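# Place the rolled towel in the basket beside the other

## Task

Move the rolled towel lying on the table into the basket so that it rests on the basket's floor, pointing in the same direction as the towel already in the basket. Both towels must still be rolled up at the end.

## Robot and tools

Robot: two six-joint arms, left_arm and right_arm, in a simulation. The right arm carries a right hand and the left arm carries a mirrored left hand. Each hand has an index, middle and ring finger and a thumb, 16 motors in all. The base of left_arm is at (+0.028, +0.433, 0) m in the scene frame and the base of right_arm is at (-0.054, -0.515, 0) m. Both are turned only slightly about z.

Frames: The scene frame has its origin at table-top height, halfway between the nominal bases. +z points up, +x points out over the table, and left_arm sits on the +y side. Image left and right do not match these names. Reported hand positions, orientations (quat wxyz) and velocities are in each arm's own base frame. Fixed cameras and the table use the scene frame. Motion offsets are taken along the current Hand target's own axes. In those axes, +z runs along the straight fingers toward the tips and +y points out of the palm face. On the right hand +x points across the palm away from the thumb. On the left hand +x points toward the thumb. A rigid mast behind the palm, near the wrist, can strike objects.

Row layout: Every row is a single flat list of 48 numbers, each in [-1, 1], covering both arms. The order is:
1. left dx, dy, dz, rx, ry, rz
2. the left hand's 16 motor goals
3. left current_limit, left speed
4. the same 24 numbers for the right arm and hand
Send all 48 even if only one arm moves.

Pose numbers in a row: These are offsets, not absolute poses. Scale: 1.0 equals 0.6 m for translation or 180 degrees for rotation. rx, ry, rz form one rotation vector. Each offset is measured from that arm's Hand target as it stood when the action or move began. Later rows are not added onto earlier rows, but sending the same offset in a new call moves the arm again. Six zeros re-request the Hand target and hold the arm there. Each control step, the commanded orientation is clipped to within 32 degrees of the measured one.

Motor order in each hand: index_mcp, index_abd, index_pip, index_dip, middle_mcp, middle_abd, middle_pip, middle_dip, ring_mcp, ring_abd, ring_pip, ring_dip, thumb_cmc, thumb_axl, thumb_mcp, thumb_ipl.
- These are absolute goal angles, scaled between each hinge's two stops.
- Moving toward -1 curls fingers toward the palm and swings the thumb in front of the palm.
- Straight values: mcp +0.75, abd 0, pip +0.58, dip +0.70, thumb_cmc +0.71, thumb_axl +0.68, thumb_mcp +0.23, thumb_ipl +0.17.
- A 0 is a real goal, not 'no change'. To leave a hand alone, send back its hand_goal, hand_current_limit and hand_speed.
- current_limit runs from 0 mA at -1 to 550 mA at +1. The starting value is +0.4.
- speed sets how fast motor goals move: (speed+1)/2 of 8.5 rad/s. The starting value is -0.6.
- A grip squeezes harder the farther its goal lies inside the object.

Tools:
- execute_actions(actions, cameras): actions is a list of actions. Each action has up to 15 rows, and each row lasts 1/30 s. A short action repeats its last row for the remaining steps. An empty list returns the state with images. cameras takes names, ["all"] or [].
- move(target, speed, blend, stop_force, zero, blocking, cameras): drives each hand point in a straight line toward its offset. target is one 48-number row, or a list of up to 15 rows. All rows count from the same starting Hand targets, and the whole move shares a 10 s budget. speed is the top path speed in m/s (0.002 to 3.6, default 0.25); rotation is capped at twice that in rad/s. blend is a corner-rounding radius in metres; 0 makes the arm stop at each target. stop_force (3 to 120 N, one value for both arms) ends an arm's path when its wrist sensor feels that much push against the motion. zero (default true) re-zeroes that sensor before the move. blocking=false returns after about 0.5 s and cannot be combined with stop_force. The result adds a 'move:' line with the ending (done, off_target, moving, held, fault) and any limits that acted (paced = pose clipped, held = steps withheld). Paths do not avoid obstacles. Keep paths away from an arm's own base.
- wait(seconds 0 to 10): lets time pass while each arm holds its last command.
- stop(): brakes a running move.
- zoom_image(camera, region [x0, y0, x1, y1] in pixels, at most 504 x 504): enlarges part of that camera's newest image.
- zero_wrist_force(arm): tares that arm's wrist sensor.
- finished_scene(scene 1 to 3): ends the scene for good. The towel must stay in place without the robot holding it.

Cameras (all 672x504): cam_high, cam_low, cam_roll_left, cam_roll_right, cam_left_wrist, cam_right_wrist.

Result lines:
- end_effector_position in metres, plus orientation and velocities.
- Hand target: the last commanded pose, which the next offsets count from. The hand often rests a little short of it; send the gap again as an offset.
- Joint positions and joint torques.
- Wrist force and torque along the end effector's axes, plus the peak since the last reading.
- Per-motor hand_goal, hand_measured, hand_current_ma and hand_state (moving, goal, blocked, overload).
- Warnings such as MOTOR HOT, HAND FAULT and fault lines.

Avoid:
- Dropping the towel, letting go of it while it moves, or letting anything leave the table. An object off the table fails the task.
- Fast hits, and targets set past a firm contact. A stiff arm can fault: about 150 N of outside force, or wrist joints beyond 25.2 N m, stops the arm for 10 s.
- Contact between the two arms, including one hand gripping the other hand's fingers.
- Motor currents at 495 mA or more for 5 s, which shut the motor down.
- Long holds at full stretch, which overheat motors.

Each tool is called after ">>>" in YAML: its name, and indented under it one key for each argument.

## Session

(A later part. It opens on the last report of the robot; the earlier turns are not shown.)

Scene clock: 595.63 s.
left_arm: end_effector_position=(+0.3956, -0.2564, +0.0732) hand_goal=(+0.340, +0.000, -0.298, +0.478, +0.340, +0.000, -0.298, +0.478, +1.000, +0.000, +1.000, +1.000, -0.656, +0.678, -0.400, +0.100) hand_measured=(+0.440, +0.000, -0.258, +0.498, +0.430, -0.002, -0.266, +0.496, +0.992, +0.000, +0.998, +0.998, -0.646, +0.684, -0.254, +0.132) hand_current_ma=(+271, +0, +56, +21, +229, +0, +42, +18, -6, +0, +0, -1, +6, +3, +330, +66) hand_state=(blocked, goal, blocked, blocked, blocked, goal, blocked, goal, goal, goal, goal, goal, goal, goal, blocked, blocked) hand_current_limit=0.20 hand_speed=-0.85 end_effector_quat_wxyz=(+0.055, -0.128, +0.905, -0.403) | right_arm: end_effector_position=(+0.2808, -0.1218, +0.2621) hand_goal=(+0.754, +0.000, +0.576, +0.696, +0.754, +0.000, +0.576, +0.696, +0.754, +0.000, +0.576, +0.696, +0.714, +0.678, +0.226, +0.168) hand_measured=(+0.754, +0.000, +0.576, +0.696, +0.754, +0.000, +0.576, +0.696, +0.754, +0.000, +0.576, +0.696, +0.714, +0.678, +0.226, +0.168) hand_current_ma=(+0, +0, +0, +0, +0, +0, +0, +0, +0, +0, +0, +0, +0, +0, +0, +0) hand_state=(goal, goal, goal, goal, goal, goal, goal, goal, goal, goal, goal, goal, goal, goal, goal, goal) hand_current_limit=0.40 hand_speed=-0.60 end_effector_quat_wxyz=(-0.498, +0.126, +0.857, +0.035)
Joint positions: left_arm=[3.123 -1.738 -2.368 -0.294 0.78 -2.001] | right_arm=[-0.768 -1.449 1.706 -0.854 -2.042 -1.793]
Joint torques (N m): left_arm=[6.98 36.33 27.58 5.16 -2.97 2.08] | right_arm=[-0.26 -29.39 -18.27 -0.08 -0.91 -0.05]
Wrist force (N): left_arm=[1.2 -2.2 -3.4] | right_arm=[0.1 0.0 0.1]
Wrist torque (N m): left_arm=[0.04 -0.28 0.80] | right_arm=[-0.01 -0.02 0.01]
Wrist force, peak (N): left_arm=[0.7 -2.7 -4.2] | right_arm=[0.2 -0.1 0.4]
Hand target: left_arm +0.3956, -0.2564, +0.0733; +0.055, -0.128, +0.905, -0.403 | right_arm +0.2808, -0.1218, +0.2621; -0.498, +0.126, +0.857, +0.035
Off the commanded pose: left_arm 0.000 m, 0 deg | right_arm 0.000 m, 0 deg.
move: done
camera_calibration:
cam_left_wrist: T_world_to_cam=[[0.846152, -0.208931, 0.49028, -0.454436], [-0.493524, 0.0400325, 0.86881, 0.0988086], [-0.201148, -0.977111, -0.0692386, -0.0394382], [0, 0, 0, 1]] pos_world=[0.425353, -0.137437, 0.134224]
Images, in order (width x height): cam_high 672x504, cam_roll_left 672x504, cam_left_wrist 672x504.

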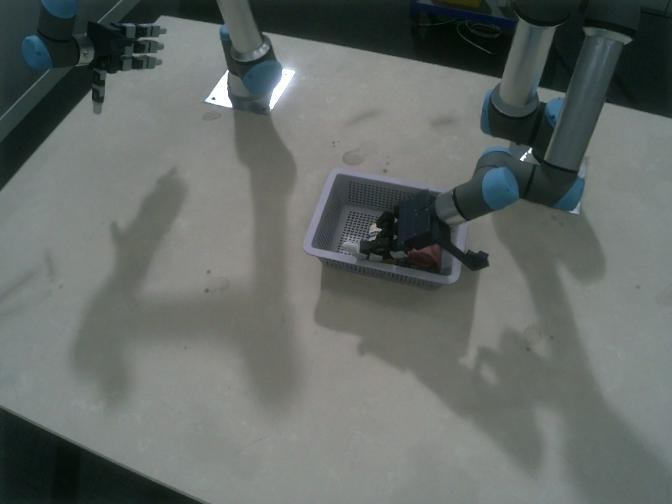

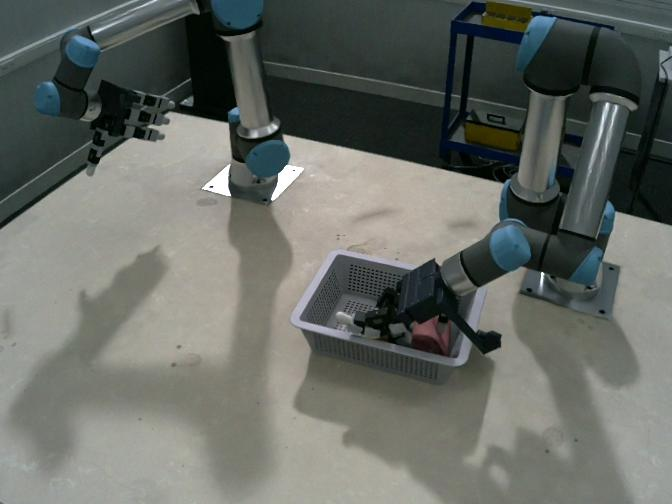

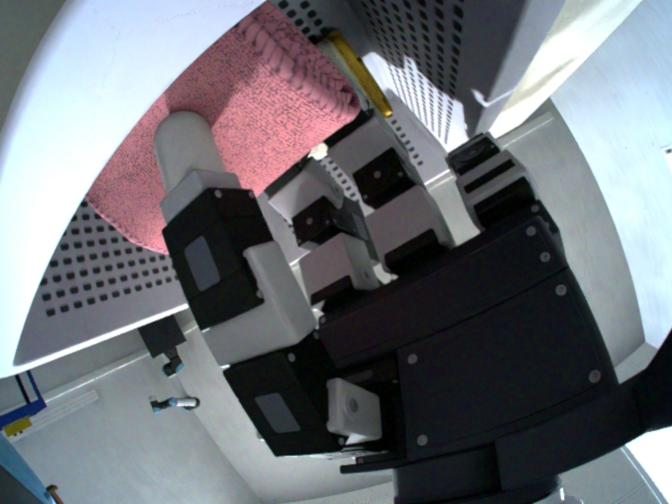

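>>> move:
  target: [0,0.0149,0.0134,0,0,0,0.34,0,-0.299,0.478,0.34,0,-0.299,0.478,1.0,0,1.0,1.0,-0.657,0.678,-0.40,0.10,0.2,-0.85,0,0,0,0,0,0,0.754,0,0.576,0.696,0.754,0,0.576,0.696,0.754,0,0.576,0.696,0.714,0.678,0.226,0.168,0.4,-0.6]
  speed: 0.03
  stop_force: 5
  cameras: ["cam_high","cam_roll_left","cam_left_wrist"]

>>> zoom_image:
  camera: "cam_high"
  region: [360, 190, 500, 300]

>>> zoom_image:
  camera: "cam_roll_left"
  region: [360, 280, 500, 390]

Scene clock: 621.70 s.
left_arm: end_effector_position=(+0.3957, -0.2563, +0.0683) hand_goal=(+0.340, +0.000, -0.298, +0.478, +0.340, +0.000, -0.298, +0.478, +1.000, +0.000, +1.000, +1.000, -0.656, +0.678, -0.400, +0.100) hand_measured=(+0.438, +0.000, -0.258, +0.500, +0.430, -0.002, -0.266, +0.498, +0.996, +0.000, +0.998, +0.998, -0.646, +0.684, -0.254, +0.134) hand_current_ma=(+255, +0, +56, +24, +225, +0, +42, +18, -2, +0, +0, -1, +6, +3, +330, +68) hand_state=(blocked, goal, blocked, blocked, blocked, goal, blocked, goal, goal, goal, goal, goal, goal, goal, blocked, blocked) hand_current_limit=0.20 hand_speed=-0.85 end_effector_quat_wxyz=(+0.055, -0.127, +0.905, -0.403) | right_arm: end_effector_position=(+0.2808, -0.1218, +0.2621) hand_goal=(+0.754, +0.000, +0.576, +0.696, +0.754, +0.000, +0.576, +0.696, +0.754, +0.000, +0.576, +0.696, +0.714, +0.678, +0.226, +0.168) hand_measured=(+0.754, +0.000, +0.576, +0.696, +0.754, +0.000, +0.576, +0.696, +0.754, +0.000, +0.576, +0.696, +0.714, +0.678, +0.226, +0.168) hand_current_ma=(+0, +0, +0, +0, +0, +0, +0, +0, +0, +0, +0, +0, +0, +0, +0, +0) hand_state=(goal, goal, goal, goal, goal, goal, goal, goal, goal, goal, goal, goal, goal, goal, goal, goal) hand_current_limit=0.40 hand_speed=-0.60 end_effector_quat_wxyz=(-0.498, +0.126, +0.857, +0.035)
Joint positions: left_arm=[3.123 -1.752 -2.372 -0.276 0.78 -2.001] | right_arm=[-0.768 -1.449 1.706 -0.854 -2.042 -1.793]
Joint torques (N m): left_arm=[1.16 10.23 27.1 5.47 -1.83 1.54] | right_arm=[0.06 -29.36 -18.91 0.08 -0.61 -0.01]
Wrist force (N): left_arm=[1.0 -3.6 -5.1] | right_arm=[0.2 0.0 0.2]
Wrist torque (N m): left_arm=[0.11 -0.25 0.76] | right_arm=[-0.02 -0.03 0.02]
Wrist force, peak (N): left_arm=[0.6 -5.7 -8.3] | right_arm=[0.4 -0.2 0.1]
Hand target: left_arm +0.3957, -0.2563, +0.0683; +0.055, -0.127, +0.905, -0.403 (not the last commanded pose) | right_arm +0.2808, -0.1218, +0.2621; -0.498, +0.126, +0.857, +0.035
Off the commanded pose: left_arm 0.007 m, 0 deg | right_arm 0.000 m, 0 deg.
move: contact (left_arm)
camera_calibration:
cam_left_wrist: T_world_to_cam=[[0.845984, -0.20896, 0.490558, -0.452036], [-0.493815, 0.040013, 0.868646, 0.103345], [-0.201141, -0.977105, -0.0693375, -0.039754], [0, 0, 0, 1]] pos_world=[0.425452, -0.137437, 0.129224]
Images, in order (width x height): cam_high 672x504, cam_roll_left 672x504, cam_left_wrist 672x504.

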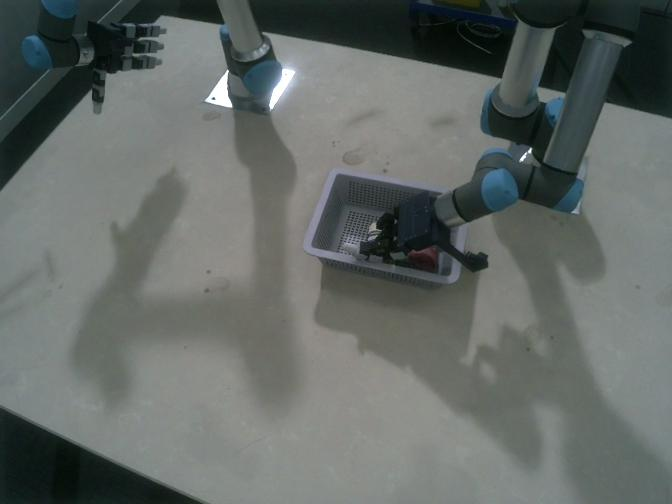

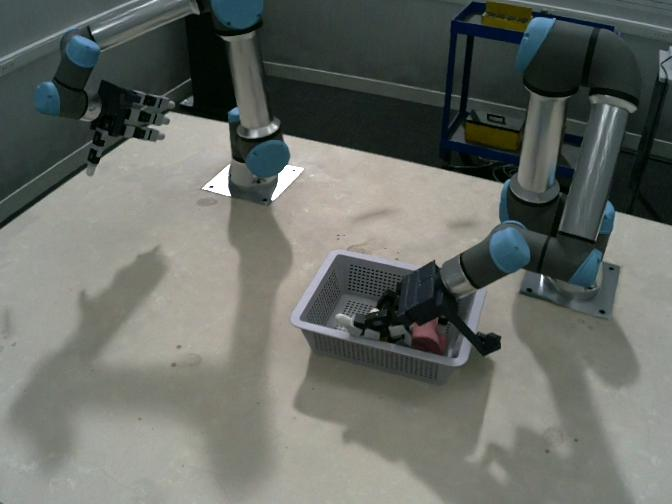

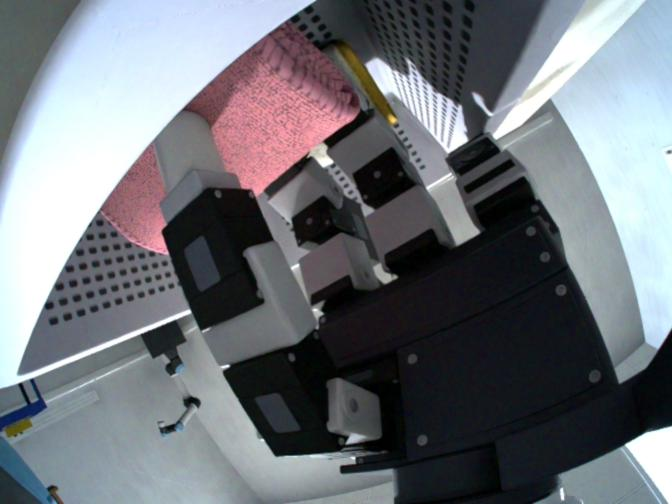

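Scaled by 3.600 from the camera's 672x504 image, which has a finer 960x720 frame.

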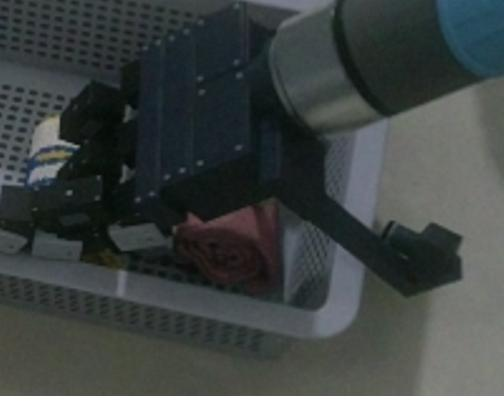

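Scaled by 3.600 from the camera's 672x504 image, which has a finer 960x720 frame.

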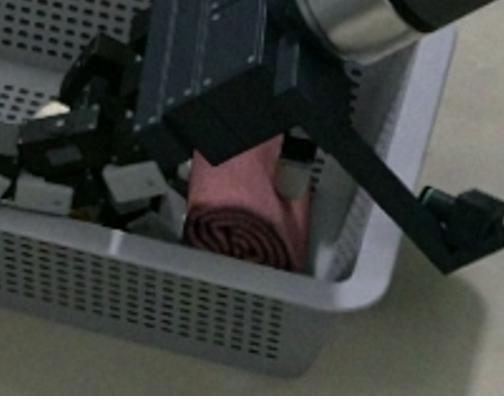

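>>> move:
  target:
    - [0,-0.0149,-0.0134,0,0,0,0.34,0,-0.299,0.478,0.34,0,-0.299,0.478,1.0,0,1.0,1.0,-0.657,0.678,-0.40,0.10,0.2,-0.85,0,0,0,0,0,0,0.754,0,0.576,0.696,0.754,0,0.576,0.696,0.754,0,0.576,0.696,0.714,0.678,0.226,0.168,0.4,-0.6]
    - [0.0249,-0.0118,-0.0167,0,0,0,0.34,0,-0.299,0.478,0.34,0,-0.299,0.478,1.0,0,1.0,1.0,-0.657,0.678,-0.40,0.10,0.2,-0.85,0,0,0,0,0,0,0.754,0,0.576,0.696,0.754,0,0.576,0.696,0.754,0,0.576,0.696,0.714,0.678,0.226,0.168,0.4,-0.6]
  speed: 0.05

>>> move:
  target: [0,0.0186,0.0167,0,0,0,0.34,0,-0.299,0.478,0.34,0,-0.299,0.478,1.0,0,1.0,1.0,-0.657,0.678,-0.40,0.10,0.2,-0.85,0,0,0,0,0,0,0.754,0,0.576,0.696,0.754,0,0.576,0.696,0.754,0,0.576,0.696,0.714,0.678,0.226,0.168,0.4,-0.6]
  speed: 0.03
  stop_force: 5
  cameras: ["cam_high","cam_roll_left","cam_roll_right","cam_left_wrist"]

>>> zoom_image:
  camera: "cam_high"
  region: [360, 190, 500, 300]

>>> zoom_image:
  camera: "cam_roll_left"
  region: [360, 280, 500, 390]

>>> zoom_image:
  camera: "cam_roll_right"
  region: [340, 190, 480, 300]

Scene clock: 661.80 s.
left_arm: end_effector_position=(+0.3805, -0.2579, +0.0803) hand_goal=(+0.340, +0.000, -0.298, +0.478, +0.340, +0.000, -0.298, +0.478, +1.000, +0.000, +1.000, +1.000, -0.656, +0.678, -0.400, +0.100) hand_measured=(+0.438, +0.000, -0.258, +0.500, +0.430, -0.002, -0.264, +0.498, +0.992, +0.000, +0.998, +0.998, -0.646, +0.684, -0.254, +0.134) hand_current_ma=(+255, +0, +59, +24, +225, +0, +42, +18, -4, +0, +0, -1, +6, +3, +330, +68) hand_state=(blocked, goal, blocked, blocked, blocked, goal, blocked, goal, goal, goal, goal, goal, goal, goal, blocked, blocked) hand_current_limit=0.20 hand_speed=-0.85 end_effector_quat_wxyz=(+0.056, -0.127, +0.905, -0.403) | right_arm: end_effector_position=(+0.2808, -0.1218, +0.2621) hand_goal=(+0.754, +0.000, +0.576, +0.696, +0.754, +0.000, +0.576, +0.696, +0.754, +0.000, +0.576, +0.696, +0.714, +0.678, +0.226, +0.168) hand_measured=(+0.754, +0.000, +0.576, +0.696, +0.754, +0.000, +0.576, +0.696, +0.754, +0.000, +0.576, +0.696, +0.714, +0.678, +0.226, +0.168) hand_current_ma=(+0, +0, +0, +0, +0, +0, +0, +0, +0, +0, +0, +0, +0, +0, +0, +0) hand_state=(goal, goal, goal, goal, goal, goal, goal, goal, goal, goal, goal, goal, goal, goal, goal, goal) hand_current_limit=0.40 hand_speed=-0.60 end_effector_quat_wxyz=(-0.498, +0.126, +0.857, +0.035)
Joint positions: left_arm=[3.118 -1.691 -2.398 -0.305 0.781 -2.008] | right_arm=[-0.768 -1.449 1.706 -0.854 -2.042 -1.793]
Joint torques (N m): left_arm=[5.94 7.32 27.48 1.12 0.34 1.65] | right_arm=[-1.06 -30.1 -18.85 -0.07 -0.72 -0.12]
Wrist force (N): left_arm=[1.1 -1.7 -2.2] | right_arm=[0.1 -0.1 0.0]
Wrist torque (N m): left_arm=[-0.07 -0.29 0.91] | right_arm=[-0.01 -0.01 0.01]
Wrist force, peak (N): left_arm=[0.9 -3.8 -5.4] | right_arm=[0.1 0.1 0.4]
Hand target: left_arm +0.3806, -0.2578, +0.0803; +0.055, -0.127, +0.905, -0.403 | right_arm +0.2808, -0.1218, +0.2621; -0.498, +0.126, +0.857, +0.035
Off the commanded pose: left_arm 0.000 m, 0 deg | right_arm 0.000 m, 0 deg.
move: done

Scene clock: 663.37 s.
left_arm: end_effector_position=(+0.3805, -0.2578, +0.0653) hand_goal=(+0.340, +0.000, -0.298, +0.478, +0.340, +0.000, -0.298, +0.478, +1.000, +0.000, +1.000, +1.000, -0.656, +0.678, -0.400, +0.100) hand_measured=(+0.438, +0.000, -0.258, +0.500, +0.430, -0.002, -0.264, +0.498, +0.992, +0.000, +0.998, +0.998, -0.646, +0.684, -0.254, +0.134) hand_current_ma=(+255, +0, +59, +24, +225, +0, +42, +18, -4, +0, +0, -1, +6, +3, +330, +68) hand_state=(blocked, goal, blocked, blocked, blocked, goal, blocked, goal, goal, goal, goal, goal, goal, goal, blocked, blocked) hand_current_limit=0.20 hand_speed=-0.85 end_effector_quat_wxyz=(+0.055, -0.127, +0.905, -0.403) | right_arm: end_effector_position=(+0.2808, -0.1218, +0.2621) hand_goal=(+0.754, +0.000, +0.576, +0.696, +0.754, +0.000, +0.576, +0.696, +0.754, +0.000, +0.576, +0.696, +0.714, +0.678, +0.226, +0.168) hand_measured=(+0.754, +0.000, +0.576, +0.696, +0.754, +0.000, +0.576, +0.696, +0.754, +0.000, +0.576, +0.696, +0.714, +0.678, +0.226, +0.168) hand_current_ma=(+0, +0, +0, +0, +0, +0, +0, +0, +0, +0, +0, +0, +0, +0, +0, +0) hand_state=(goal, goal, goal, goal, goal, goal, goal, goal, goal, goal, goal, goal, goal, goal, goal, goal) hand_current_limit=0.40 hand_speed=-0.60 end_effector_quat_wxyz=(-0.498, +0.126, +0.857, +0.035)
Joint positions: left_arm=[3.118 -1.735 -2.411 -0.249 0.781 -2.007] | right_arm=[-0.768 -1.449 1.706 -0.854 -2.042 -1.793]
Joint torques (N m): left_arm=[-3.03 35.32 28.16 1.04 -2.83 -2.34] | right_arm=[-0.19 -29.98 -19.8 0.16 -0.82 0.01]
Wrist force (N): left_arm=[1.1 -2.0 -2.6] | right_arm=[0.2 -0.2 -0.1]
Wrist torque (N m): left_arm=[-0.06 -0.25 0.82] | right_arm=[-0.01 -0.02 0.02]
Wrist force, peak (N): left_arm=[0.9 -2.7 -4.2] | right_arm=[0.3 -0.2 0.0]
Hand target: left_arm +0.3805, -0.2578, +0.0653; +0.055, -0.127, +0.905, -0.403 | right_arm +0.2808, -0.1218, +0.2621; -0.498, +0.126, +0.857, +0.035
Off the commanded pose: left_arm 0.000 m, 0 deg | right_arm 0.000 m, 0 deg.
move: done
camera_calibration:
cam_left_wrist: T_world_to_cam=[[0.845994, -0.208961, 0.49054, -0.438021], [-0.493798, 0.0400089, 0.868656, 0.0984957], [-0.201142, -0.977105, -0.0693375, -0.0444848], [0, 0, 0, 1]] pos_world=[0.410252, -0.138937, 0.126224]
Images, in order (width x height): cam_high 672x504, cam_roll_left 672x504, cam_roll_right 672x504, cam_left_wrist 672x504.

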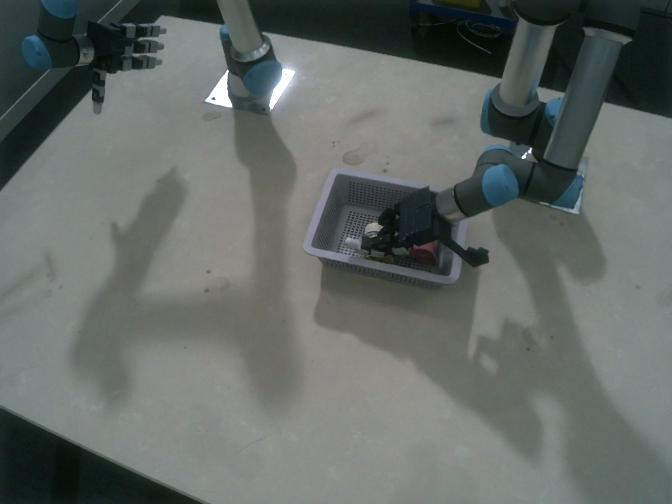

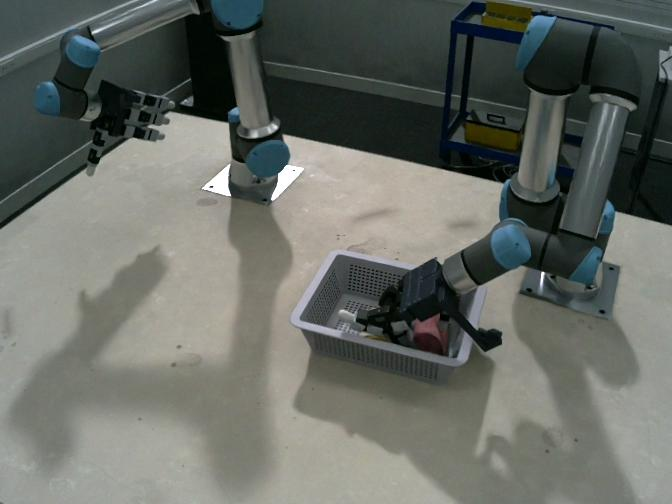

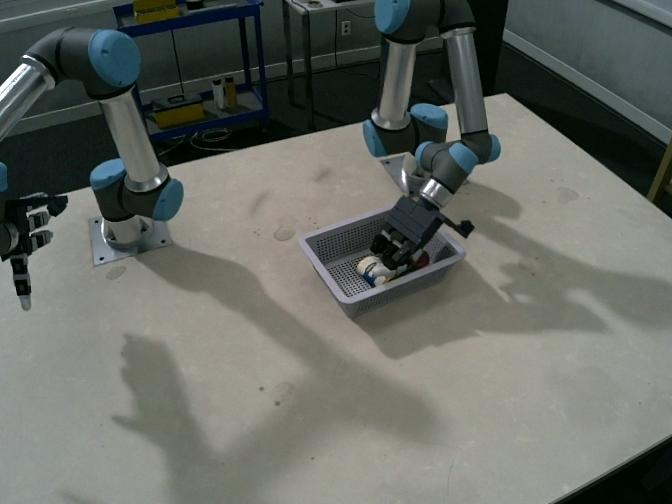

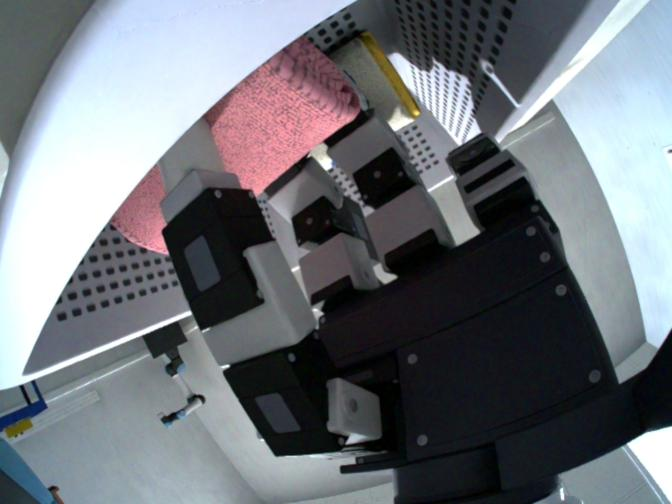

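Scaled by 3.600 from the camera's 672x504 image, which has a finer 960x720 frame.

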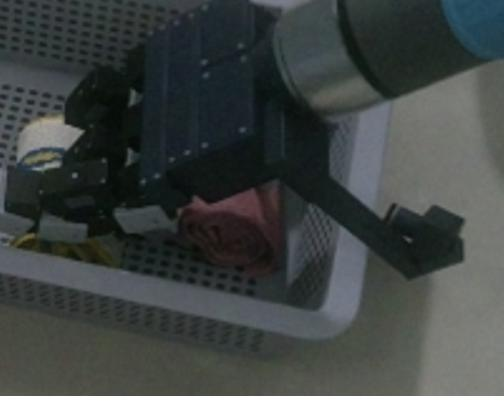

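Scaled by 3.600 from the camera's 672x504 image, which has a finer 960x720 frame.

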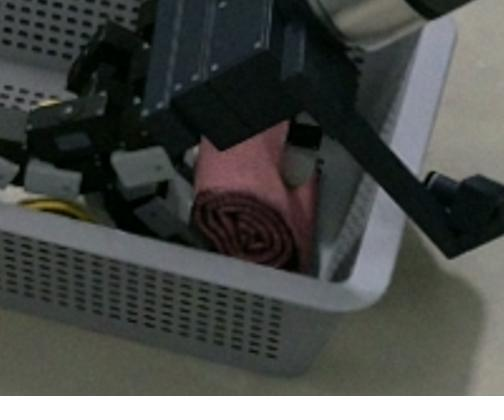

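Scaled by 3.600 from the camera's 672x504 image, which has a finer 960x720 frame.

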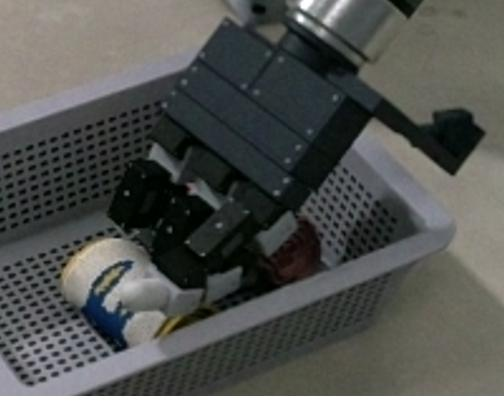

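>>> move:
  target:
    - [-0.004,0.0108,-0.012,0,0,0,0.34,0,-0.299,0.478,0.34,0,-0.299,0.478,1.0,0,1.0,1.0,-0.657,0.678,-0.40,0.10,0.2,-0.85,0,0,0,0,0,0,0.754,0,0.576,0.696,0.754,0,0.576,0.696,0.754,0,0.576,0.696,0.714,0.678,0.226,0.168,0.4,-0.6]
    - [-0.004,0.0207,-0.003,0,0,0,0.34,0,-0.299,0.478,0.34,0,-0.299,0.478,1.0,0,1.0,1.0,-0.657,0.678,-0.40,0.10,0.2,-0.85,0,0,0,0,0,0,0.754,0,0.576,0.696,0.754,0,0.576,0.696,0.754,0,0.576,0.696,0.714,0.678,0.226,0.168,0.4,-0.6]
  speed: 0.03
  stop_force: 6
  cameras: ["cam_high","cam_roll_left","cam_roll_right","cam_left_wrist"]

>>> zoom_image:
  camera: "cam_high"
  region: [360, 190, 500, 300]

>>> zoom_image:
  camera: "cam_roll_left"
  region: [360, 280, 500, 390]

Scene clock: 726.63 s.
left_arm: end_effector_position=(+0.3802, -0.2479, +0.0573) hand_goal=(+0.340, +0.000, -0.298, +0.478, +0.340, +0.000, -0.298, +0.478, +1.000, +0.000, +1.000, +1.000, -0.656, +0.678, -0.400, +0.100) hand_measured=(+0.438, +0.000, -0.256, +0.500, +0.430, -0.002, -0.264, +0.498, +0.992, +0.000, +0.998, +0.998, -0.646, +0.684, -0.254, +0.134) hand_current_ma=(+255, +0, +60, +24, +225, +0, +42, +18, -4, +0, +0, -1, +6, +3, +330, +68) hand_state=(blocked, goal, blocked, blocked, blocked, goal, blocked, goal, goal, goal, goal, goal, goal, goal, blocked, blocked) hand_current_limit=0.20 hand_speed=-0.85 end_effector_quat_wxyz=(+0.055, -0.127, +0.905, -0.403) | right_arm: end_effector_position=(+0.2808, -0.1218, +0.2621) hand_goal=(+0.754, +0.000, +0.576, +0.696, +0.754, +0.000, +0.576, +0.696, +0.754, +0.000, +0.576, +0.696, +0.714, +0.678, +0.226, +0.168) hand_measured=(+0.754, +0.000, +0.576, +0.696, +0.754, +0.000, +0.576, +0.696, +0.754, +0.000, +0.576, +0.696, +0.714, +0.678, +0.226, +0.168) hand_current_ma=(+0, +0, +0, +0, +0, +0, +0, +0, +0, +0, +0, +0, +0, +0, +0, +0) hand_state=(goal, goal, goal, goal, goal, goal, goal, goal, goal, goal, goal, goal, goal, goal, goal, goal) hand_current_limit=0.40 hand_speed=-0.60 end_effector_quat_wxyz=(-0.498, +0.126, +0.857, +0.035)
Joint positions: left_arm=[3.145 -1.743 -2.427 -0.251 0.773 -1.971] | right_arm=[-0.768 -1.449 1.706 -0.854 -2.042 -1.793]
Joint torques (N m): left_arm=[-6.76 35.07 26.47 1.25 1.47 -0.9] | right_arm=[0.31 -30.06 -19.05 0.11 -0.89 0.12]
Wrist force (N): left_arm=[1.1 -2.4 -2.7] | right_arm=[0.1 0.1 0.2]
Wrist torque (N m): left_arm=[-0.04 -0.31 0.89] | right_arm=[-0.01 -0.02 0.01]
Wrist force, peak (N): left_arm=[1.1 -2.8 -2.9] | right_arm=[0.4 -0.2 0.1]
Hand target: left_arm +0.3802, -0.2479, +0.0573; +0.055, -0.127, +0.905, -0.403 | right_arm +0.2808, -0.1218, +0.2621; -0.498, +0.126, +0.857, +0.035
Off the commanded pose: left_arm 0.000 m, 0 deg | right_arm 0.000 m, 0 deg.
move: done
camera_calibration:
cam_left_wrist: T_world_to_cam=[[0.846035, -0.208966, 0.490467, -0.431784], [-0.493727, 0.0399918, 0.868697, 0.104864], [-0.201143, -0.977105, -0.0693377, -0.0354258], [0, 0, 0, 1]] pos_world=[0.409953, -0.129037, 0.118224]
Images, in order (width x height): cam_high 672x504, cam_roll_left 672x504, cam_roll_right 672x504, cam_left_wrist 672x504.

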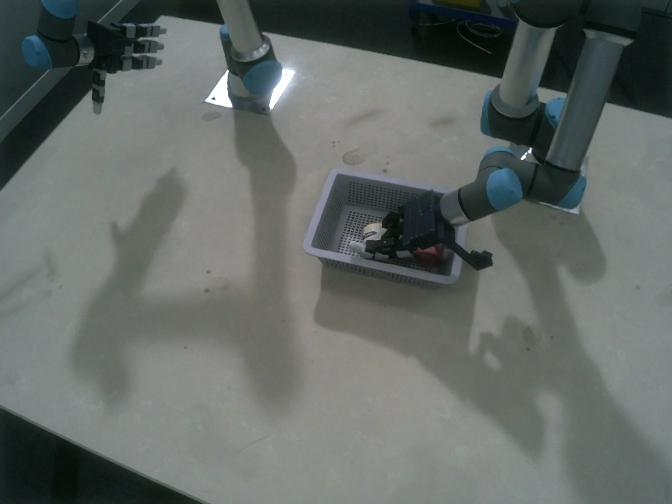

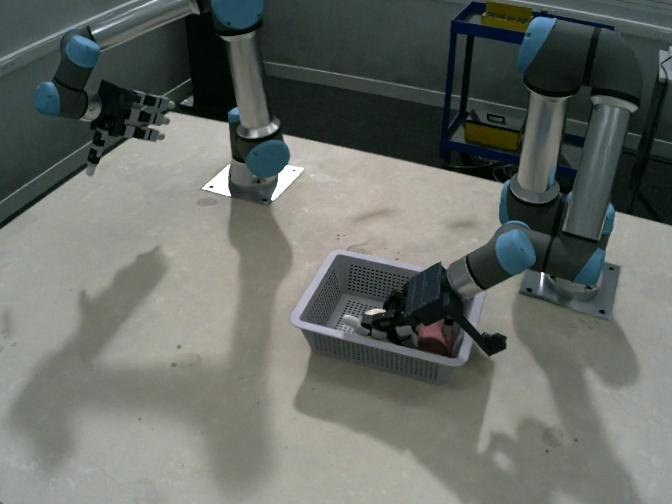

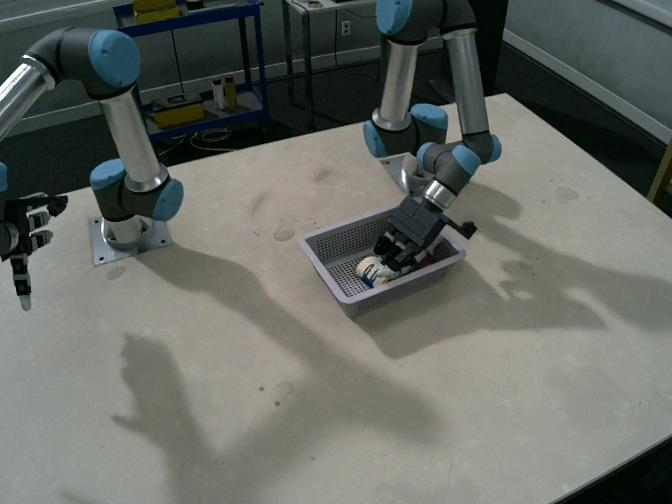

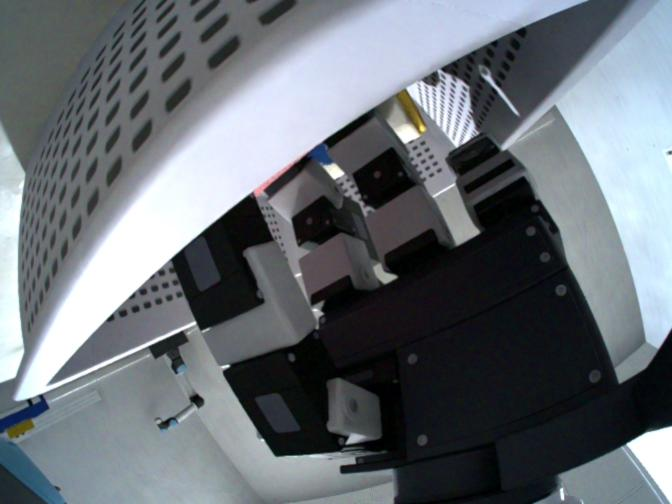

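Scaled by 3.600 from the camera's 672x504 image, which has a finer 960x720 frame.

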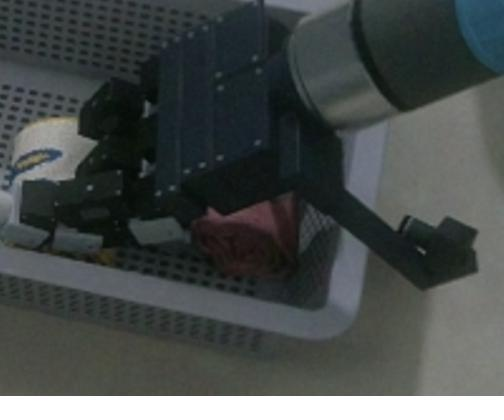

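Scaled by 3.600 from the camera's 672x504 image, which has a finer 960x720 frame.

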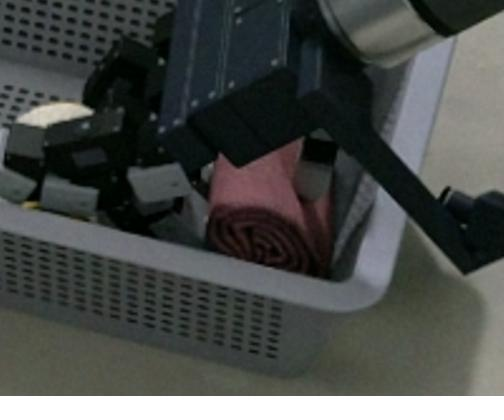

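>>> move:
  target: [0,0,0,0,0,0,0.54,0,-0.28,0.50,0.54,0,-0.28,0.50,1.0,0,1.0,1.0,-0.657,0.678,-0.16,0.14,0.2,-0.85,0,0,0,0,0,0,0.754,0,0.576,0.696,0.754,0,0.576,0.696,0.754,0,0.576,0.696,0.714,0.678,0.226,0.168,0.4,-0.6]
  speed: 0.05
  cameras: ["cam_high","cam_roll_left","cam_roll_right","cam_left_wrist"]

>>> zoom_image:
  camera: "cam_high"
  region: [360, 190, 500, 300]

>>> zoom_image:
  camera: "cam_roll_left"
  region: [360, 280, 500, 390]

Scene clock: 741.13 s.
left_arm: end_effector_position=(+0.3802, -0.2479, +0.0573) hand_goal=(+0.540, +0.000, -0.280, +0.500, +0.540, +0.000, -0.280, +0.500, +1.000, +0.000, +1.000, +1.000, -0.656, +0.678, -0.160, +0.140) hand_measured=(+0.526, +0.000, -0.278, +0.504, +0.524, -0.002, -0.280, +0.502, +0.992, +0.000, +0.998, +0.998, -0.652, +0.680, -0.162, +0.142) hand_current_ma=(-12, +0, +1, +1, -15, +0, +0, +0, -4, +0, +0, -1, +1, +1, -1, +1) hand_state=(goal, goal, goal, goal, goal, goal, goal, goal, goal, goal, goal, goal, goal, goal, goal, goal) hand_current_limit=0.20 hand_speed=-0.85 end_effector_quat_wxyz=(+0.055, -0.127, +0.905, -0.403) | right_arm: end_effector_position=(+0.2808, -0.1218, +0.2621) hand_goal=(+0.754, +0.000, +0.576, +0.696, +0.754, +0.000, +0.576, +0.696, +0.754, +0.000, +0.576, +0.696, +0.714, +0.678, +0.226, +0.168) hand_measured=(+0.754, +0.000, +0.576, +0.696, +0.754, +0.000, +0.576, +0.696, +0.754, +0.000, +0.576, +0.696, +0.714, +0.678, +0.226, +0.168) hand_current_ma=(+0, +0, +0, +0, +0, +0, +0, +0, +0, +0, +0, +0, +0, +0, +0, +0) hand_state=(goal, goal, goal, goal, goal, goal, goal, goal, goal, goal, goal, goal, goal, goal, goal, goal) hand_current_limit=0.40 hand_speed=-0.60 end_effector_quat_wxyz=(-0.498, +0.126, +0.857, +0.035)
Joint positions: left_arm=[3.145 -1.743 -2.427 -0.251 0.773 -1.971] | right_arm=[-0.768 -1.449 1.706 -0.854 -2.042 -1.793]
Joint torques (N m): left_arm=[-5.72 36.04 26.33 1.71 1.05 1.55] | right_arm=[-0.25 -29.58 -18.41 -0.03 -0.91 0.12]
Wrist force (N): left_arm=[1.1 -1.8 -2.6] | right_arm=[0.1 -0.1 -0.3]
Wrist torque (N m): left_arm=[-0.07 -0.30 0.88] | right_arm=[0.02 0.00 0.01]
Wrist force, peak (N): left_arm=[1.2 -2.7 -2.9] | right_arm=[0.4 0.1 0.1]
Hand target: left_arm +0.3802, -0.2479, +0.0573; +0.055, -0.127, +0.905, -0.403 | right_arm +0.2808, -0.1218, +0.2621; -0.498, +0.126, +0.857, +0.035
Off the commanded pose: left_arm 0.000 m, 0 deg | right_arm 0.000 m, 0 deg.
move: done
camera_calibration:
cam_left_wrist: T_world_to_cam=[[0.846035, -0.208966, 0.490467, -0.431784], [-0.493727, 0.0399918, 0.868697, 0.104864], [-0.201143, -0.977105, -0.0693377, -0.0354258], [0, 0, 0, 1]] pos_world=[0.409953, -0.129037, 0.118224]
Images, in order (width x height): cam_high 672x504, cam_roll_left 672x504, cam_roll_right 672x504, cam_left_wrist 672x504.

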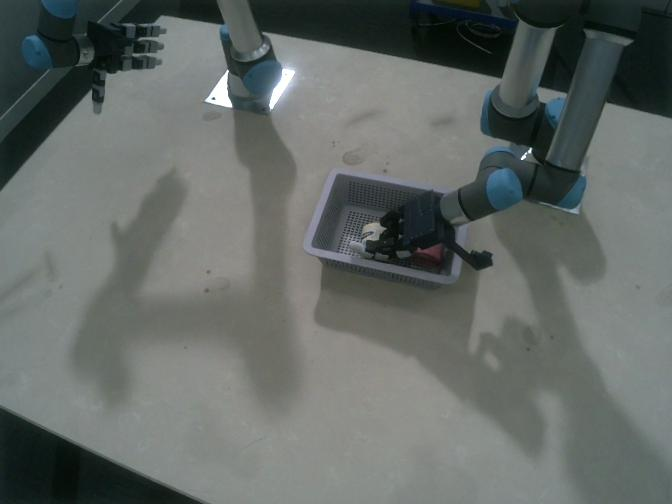

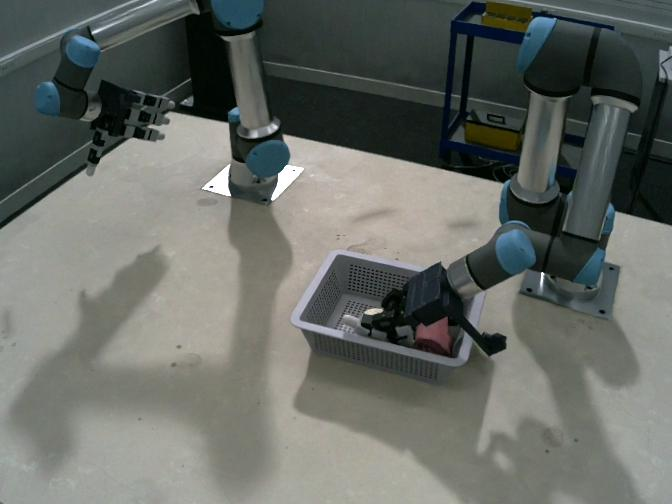

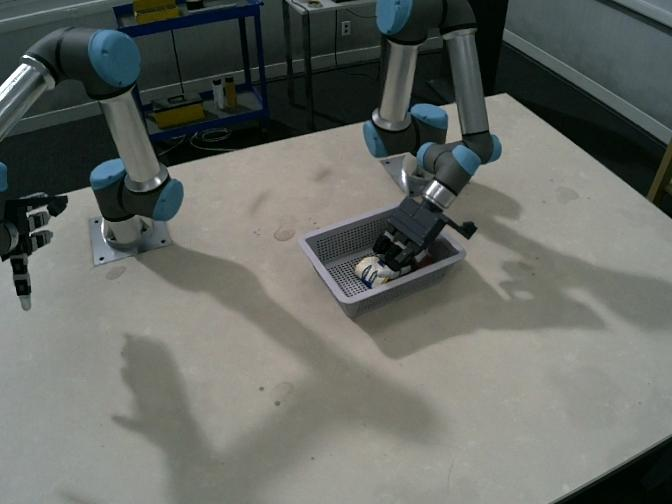

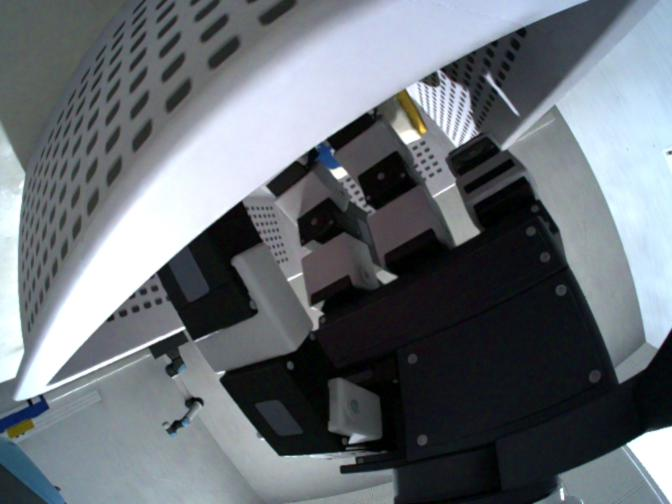

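Scaled by 3.600 from the camera's 672x504 image, which has a finer 960x720 frame.

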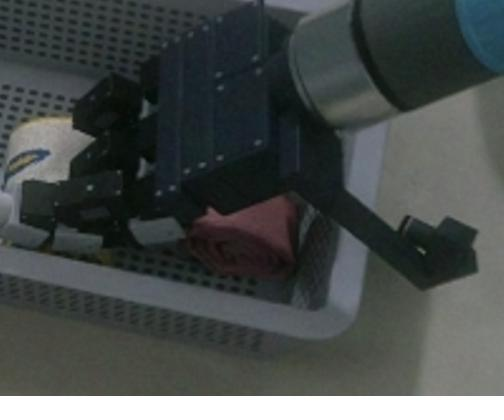

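Scaled by 3.600 from the camera's 672x504 image, which has a finer 960x720 frame.

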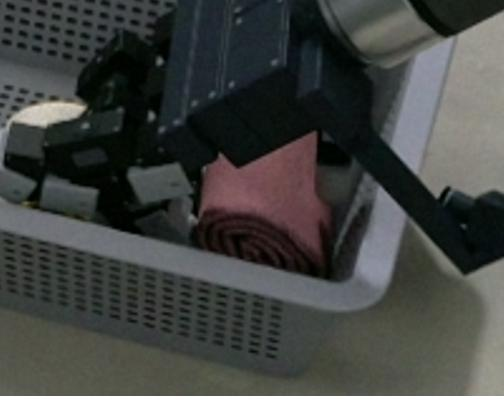

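>>> move:
  target: [0,-0.0310,-0.0279,0,0,0,0.54,0,-0.28,0.50,0.54,0,-0.28,0.50,1.0,0,1.0,1.0,-0.657,0.678,-0.16,0.14,0.2,-0.85,0,0,0,0,0,0,0.754,0,0.576,0.696,0.754,0,0.576,0.696,0.754,0,0.576,0.696,0.714,0.678,0.226,0.168,0.4,-0.6]
  speed: 0.04
  cameras: ["cam_high","cam_roll_left","cam_roll_right","cam_left_wrist"]

>>> zoom_image:
  camera: "cam_roll_left"
  region: [360, 280, 500, 390]

>>> zoom_image:
  camera: "cam_roll_right"
  region: [340, 190, 480, 300]

Scene clock: 751.40 s.
left_arm: end_effector_position=(+0.3804, -0.2479, +0.0824) hand_goal=(+0.540, +0.000, -0.280, +0.500, +0.540, +0.000, -0.280, +0.500, +1.000, +0.000, +1.000, +1.000, -0.656, +0.678, -0.160, +0.140) hand_measured=(+0.532, +0.000, -0.278, +0.504, +0.530, -0.002, -0.280, +0.502, +0.992, +0.000, +0.998, +0.998, -0.652, +0.680, -0.162, +0.142) hand_current_ma=(-6, +0, +1, +1, -7, +0, +0, +0, -4, +0, +0, -1, +1, +1, -1, +1) hand_state=(goal, goal, goal, goal, goal, goal, goal, goal, goal, goal, goal, goal, goal, goal, goal, goal) hand_current_limit=0.20 hand_speed=-0.85 end_effector_quat_wxyz=(+0.056, -0.127, +0.905, -0.403) | right_arm: end_effector_position=(+0.2808, -0.1218, +0.2621) hand_goal=(+0.754, +0.000, +0.576, +0.696, +0.754, +0.000, +0.576, +0.696, +0.754, +0.000, +0.576, +0.696, +0.714, +0.678, +0.226, +0.168) hand_measured=(+0.754, +0.000, +0.576, +0.696, +0.754, +0.000, +0.576, +0.696, +0.754, +0.000, +0.576, +0.696, +0.714, +0.678, +0.226, +0.168) hand_current_ma=(+0, +0, +0, +0, +0, +0, +0, +0, +0, +0, +0, +0, +0, +0, +0, +0) hand_state=(goal, goal, goal, goal, goal, goal, goal, goal, goal, goal, goal, goal, goal, goal, goal, goal) hand_current_limit=0.40 hand_speed=-0.60 end_effector_quat_wxyz=(-0.498, +0.126, +0.857, +0.035)
Joint positions: left_arm=[3.145 -1.669 -2.405 -0.346 0.773 -1.971] | right_arm=[-0.768 -1.449 1.706 -0.854 -2.042 -1.793]
Joint torques (N m): left_arm=[6.12 9.94 4.25 6.18 -0.86 1.73] | right_arm=[-0.06 -30.02 -19.37 0.18 -0.96 -0.05]
Wrist force (N): left_arm=[1.4 -2.0 -2.2] | right_arm=[0.1 0.0 0.1]
Wrist torque (N m): left_arm=[-0.10 -0.36 0.90] | right_arm=[0.00 -0.02 0.01]
Wrist force, peak (N): left_arm=[1.4 -2.3 -2.8] | right_arm=[0.4 -0.2 0.0]
Hand target: left_arm +0.3802, -0.2479, +0.0823; +0.055, -0.127, +0.905, -0.403 | right_arm +0.2808, -0.1218, +0.2621; -0.498, +0.126, +0.857, +0.035
Off the commanded pose: left_arm 0.000 m, 0 deg | right_arm 0.000 m, 0 deg.
move: done
camera_calibration:
cam_left_wrist: T_world_to_cam=[[0.845811, -0.20899, 0.490844, -0.444227], [-0.494115, 0.0399953, 0.868476, 0.0833498], [-0.201134, -0.9771, -0.0694363, -0.0336344], [0, 0, 0, 1]] pos_world=[0.410152, -0.129037, 0.143323]
Images, in order (width x height): cam_high 672x504, cam_roll_left 672x504, cam_roll_right 672x504, cam_left_wrist 672x504.

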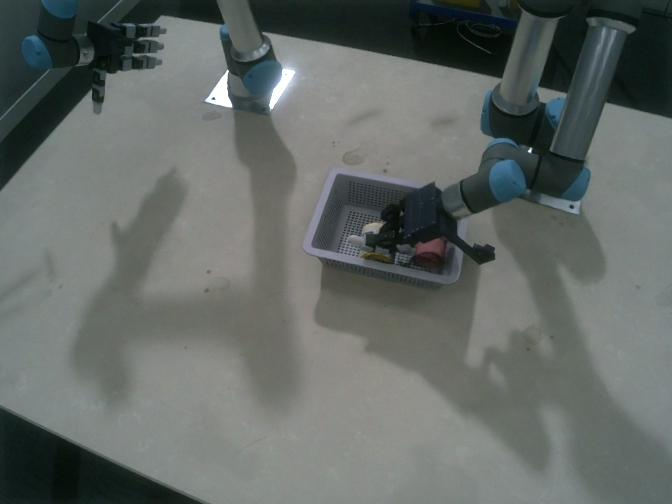

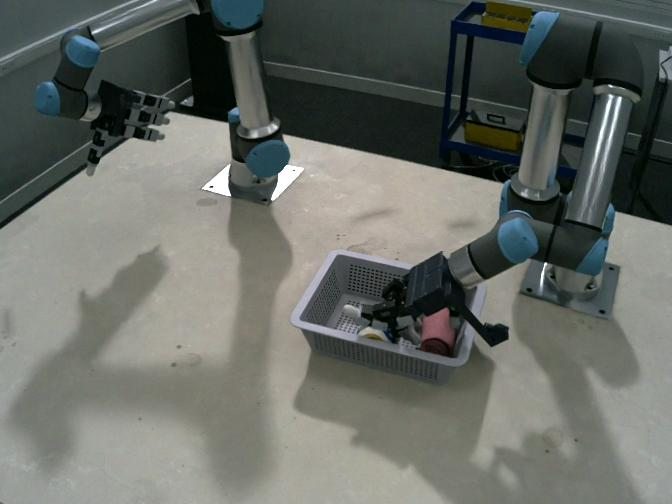

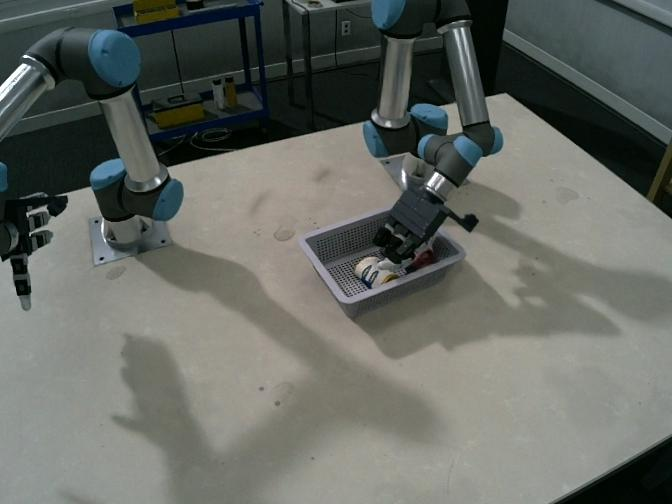

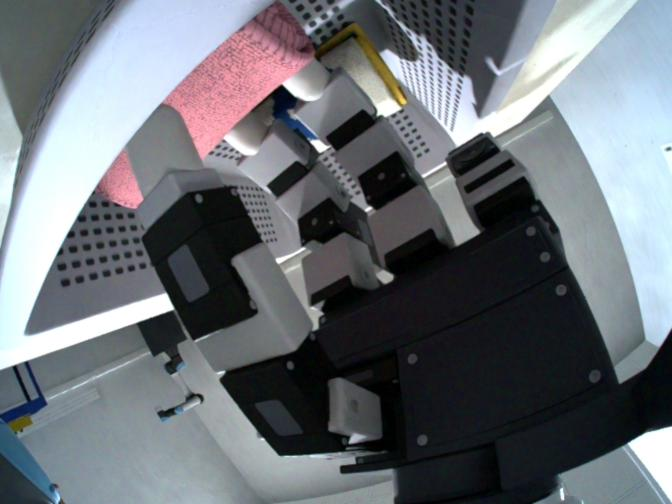

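Scaled by 3.600 from the camera's 672x504 image, which has a finer 960x720 frame.

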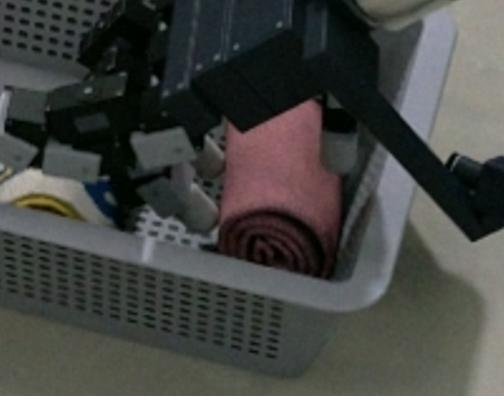

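Scaled by 3.600 from the camera's 672x504 image, which has a finer 960x720 frame.

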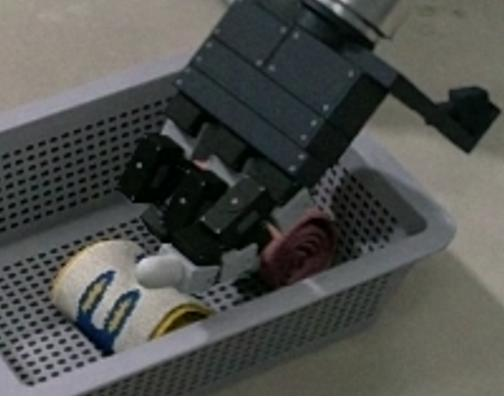

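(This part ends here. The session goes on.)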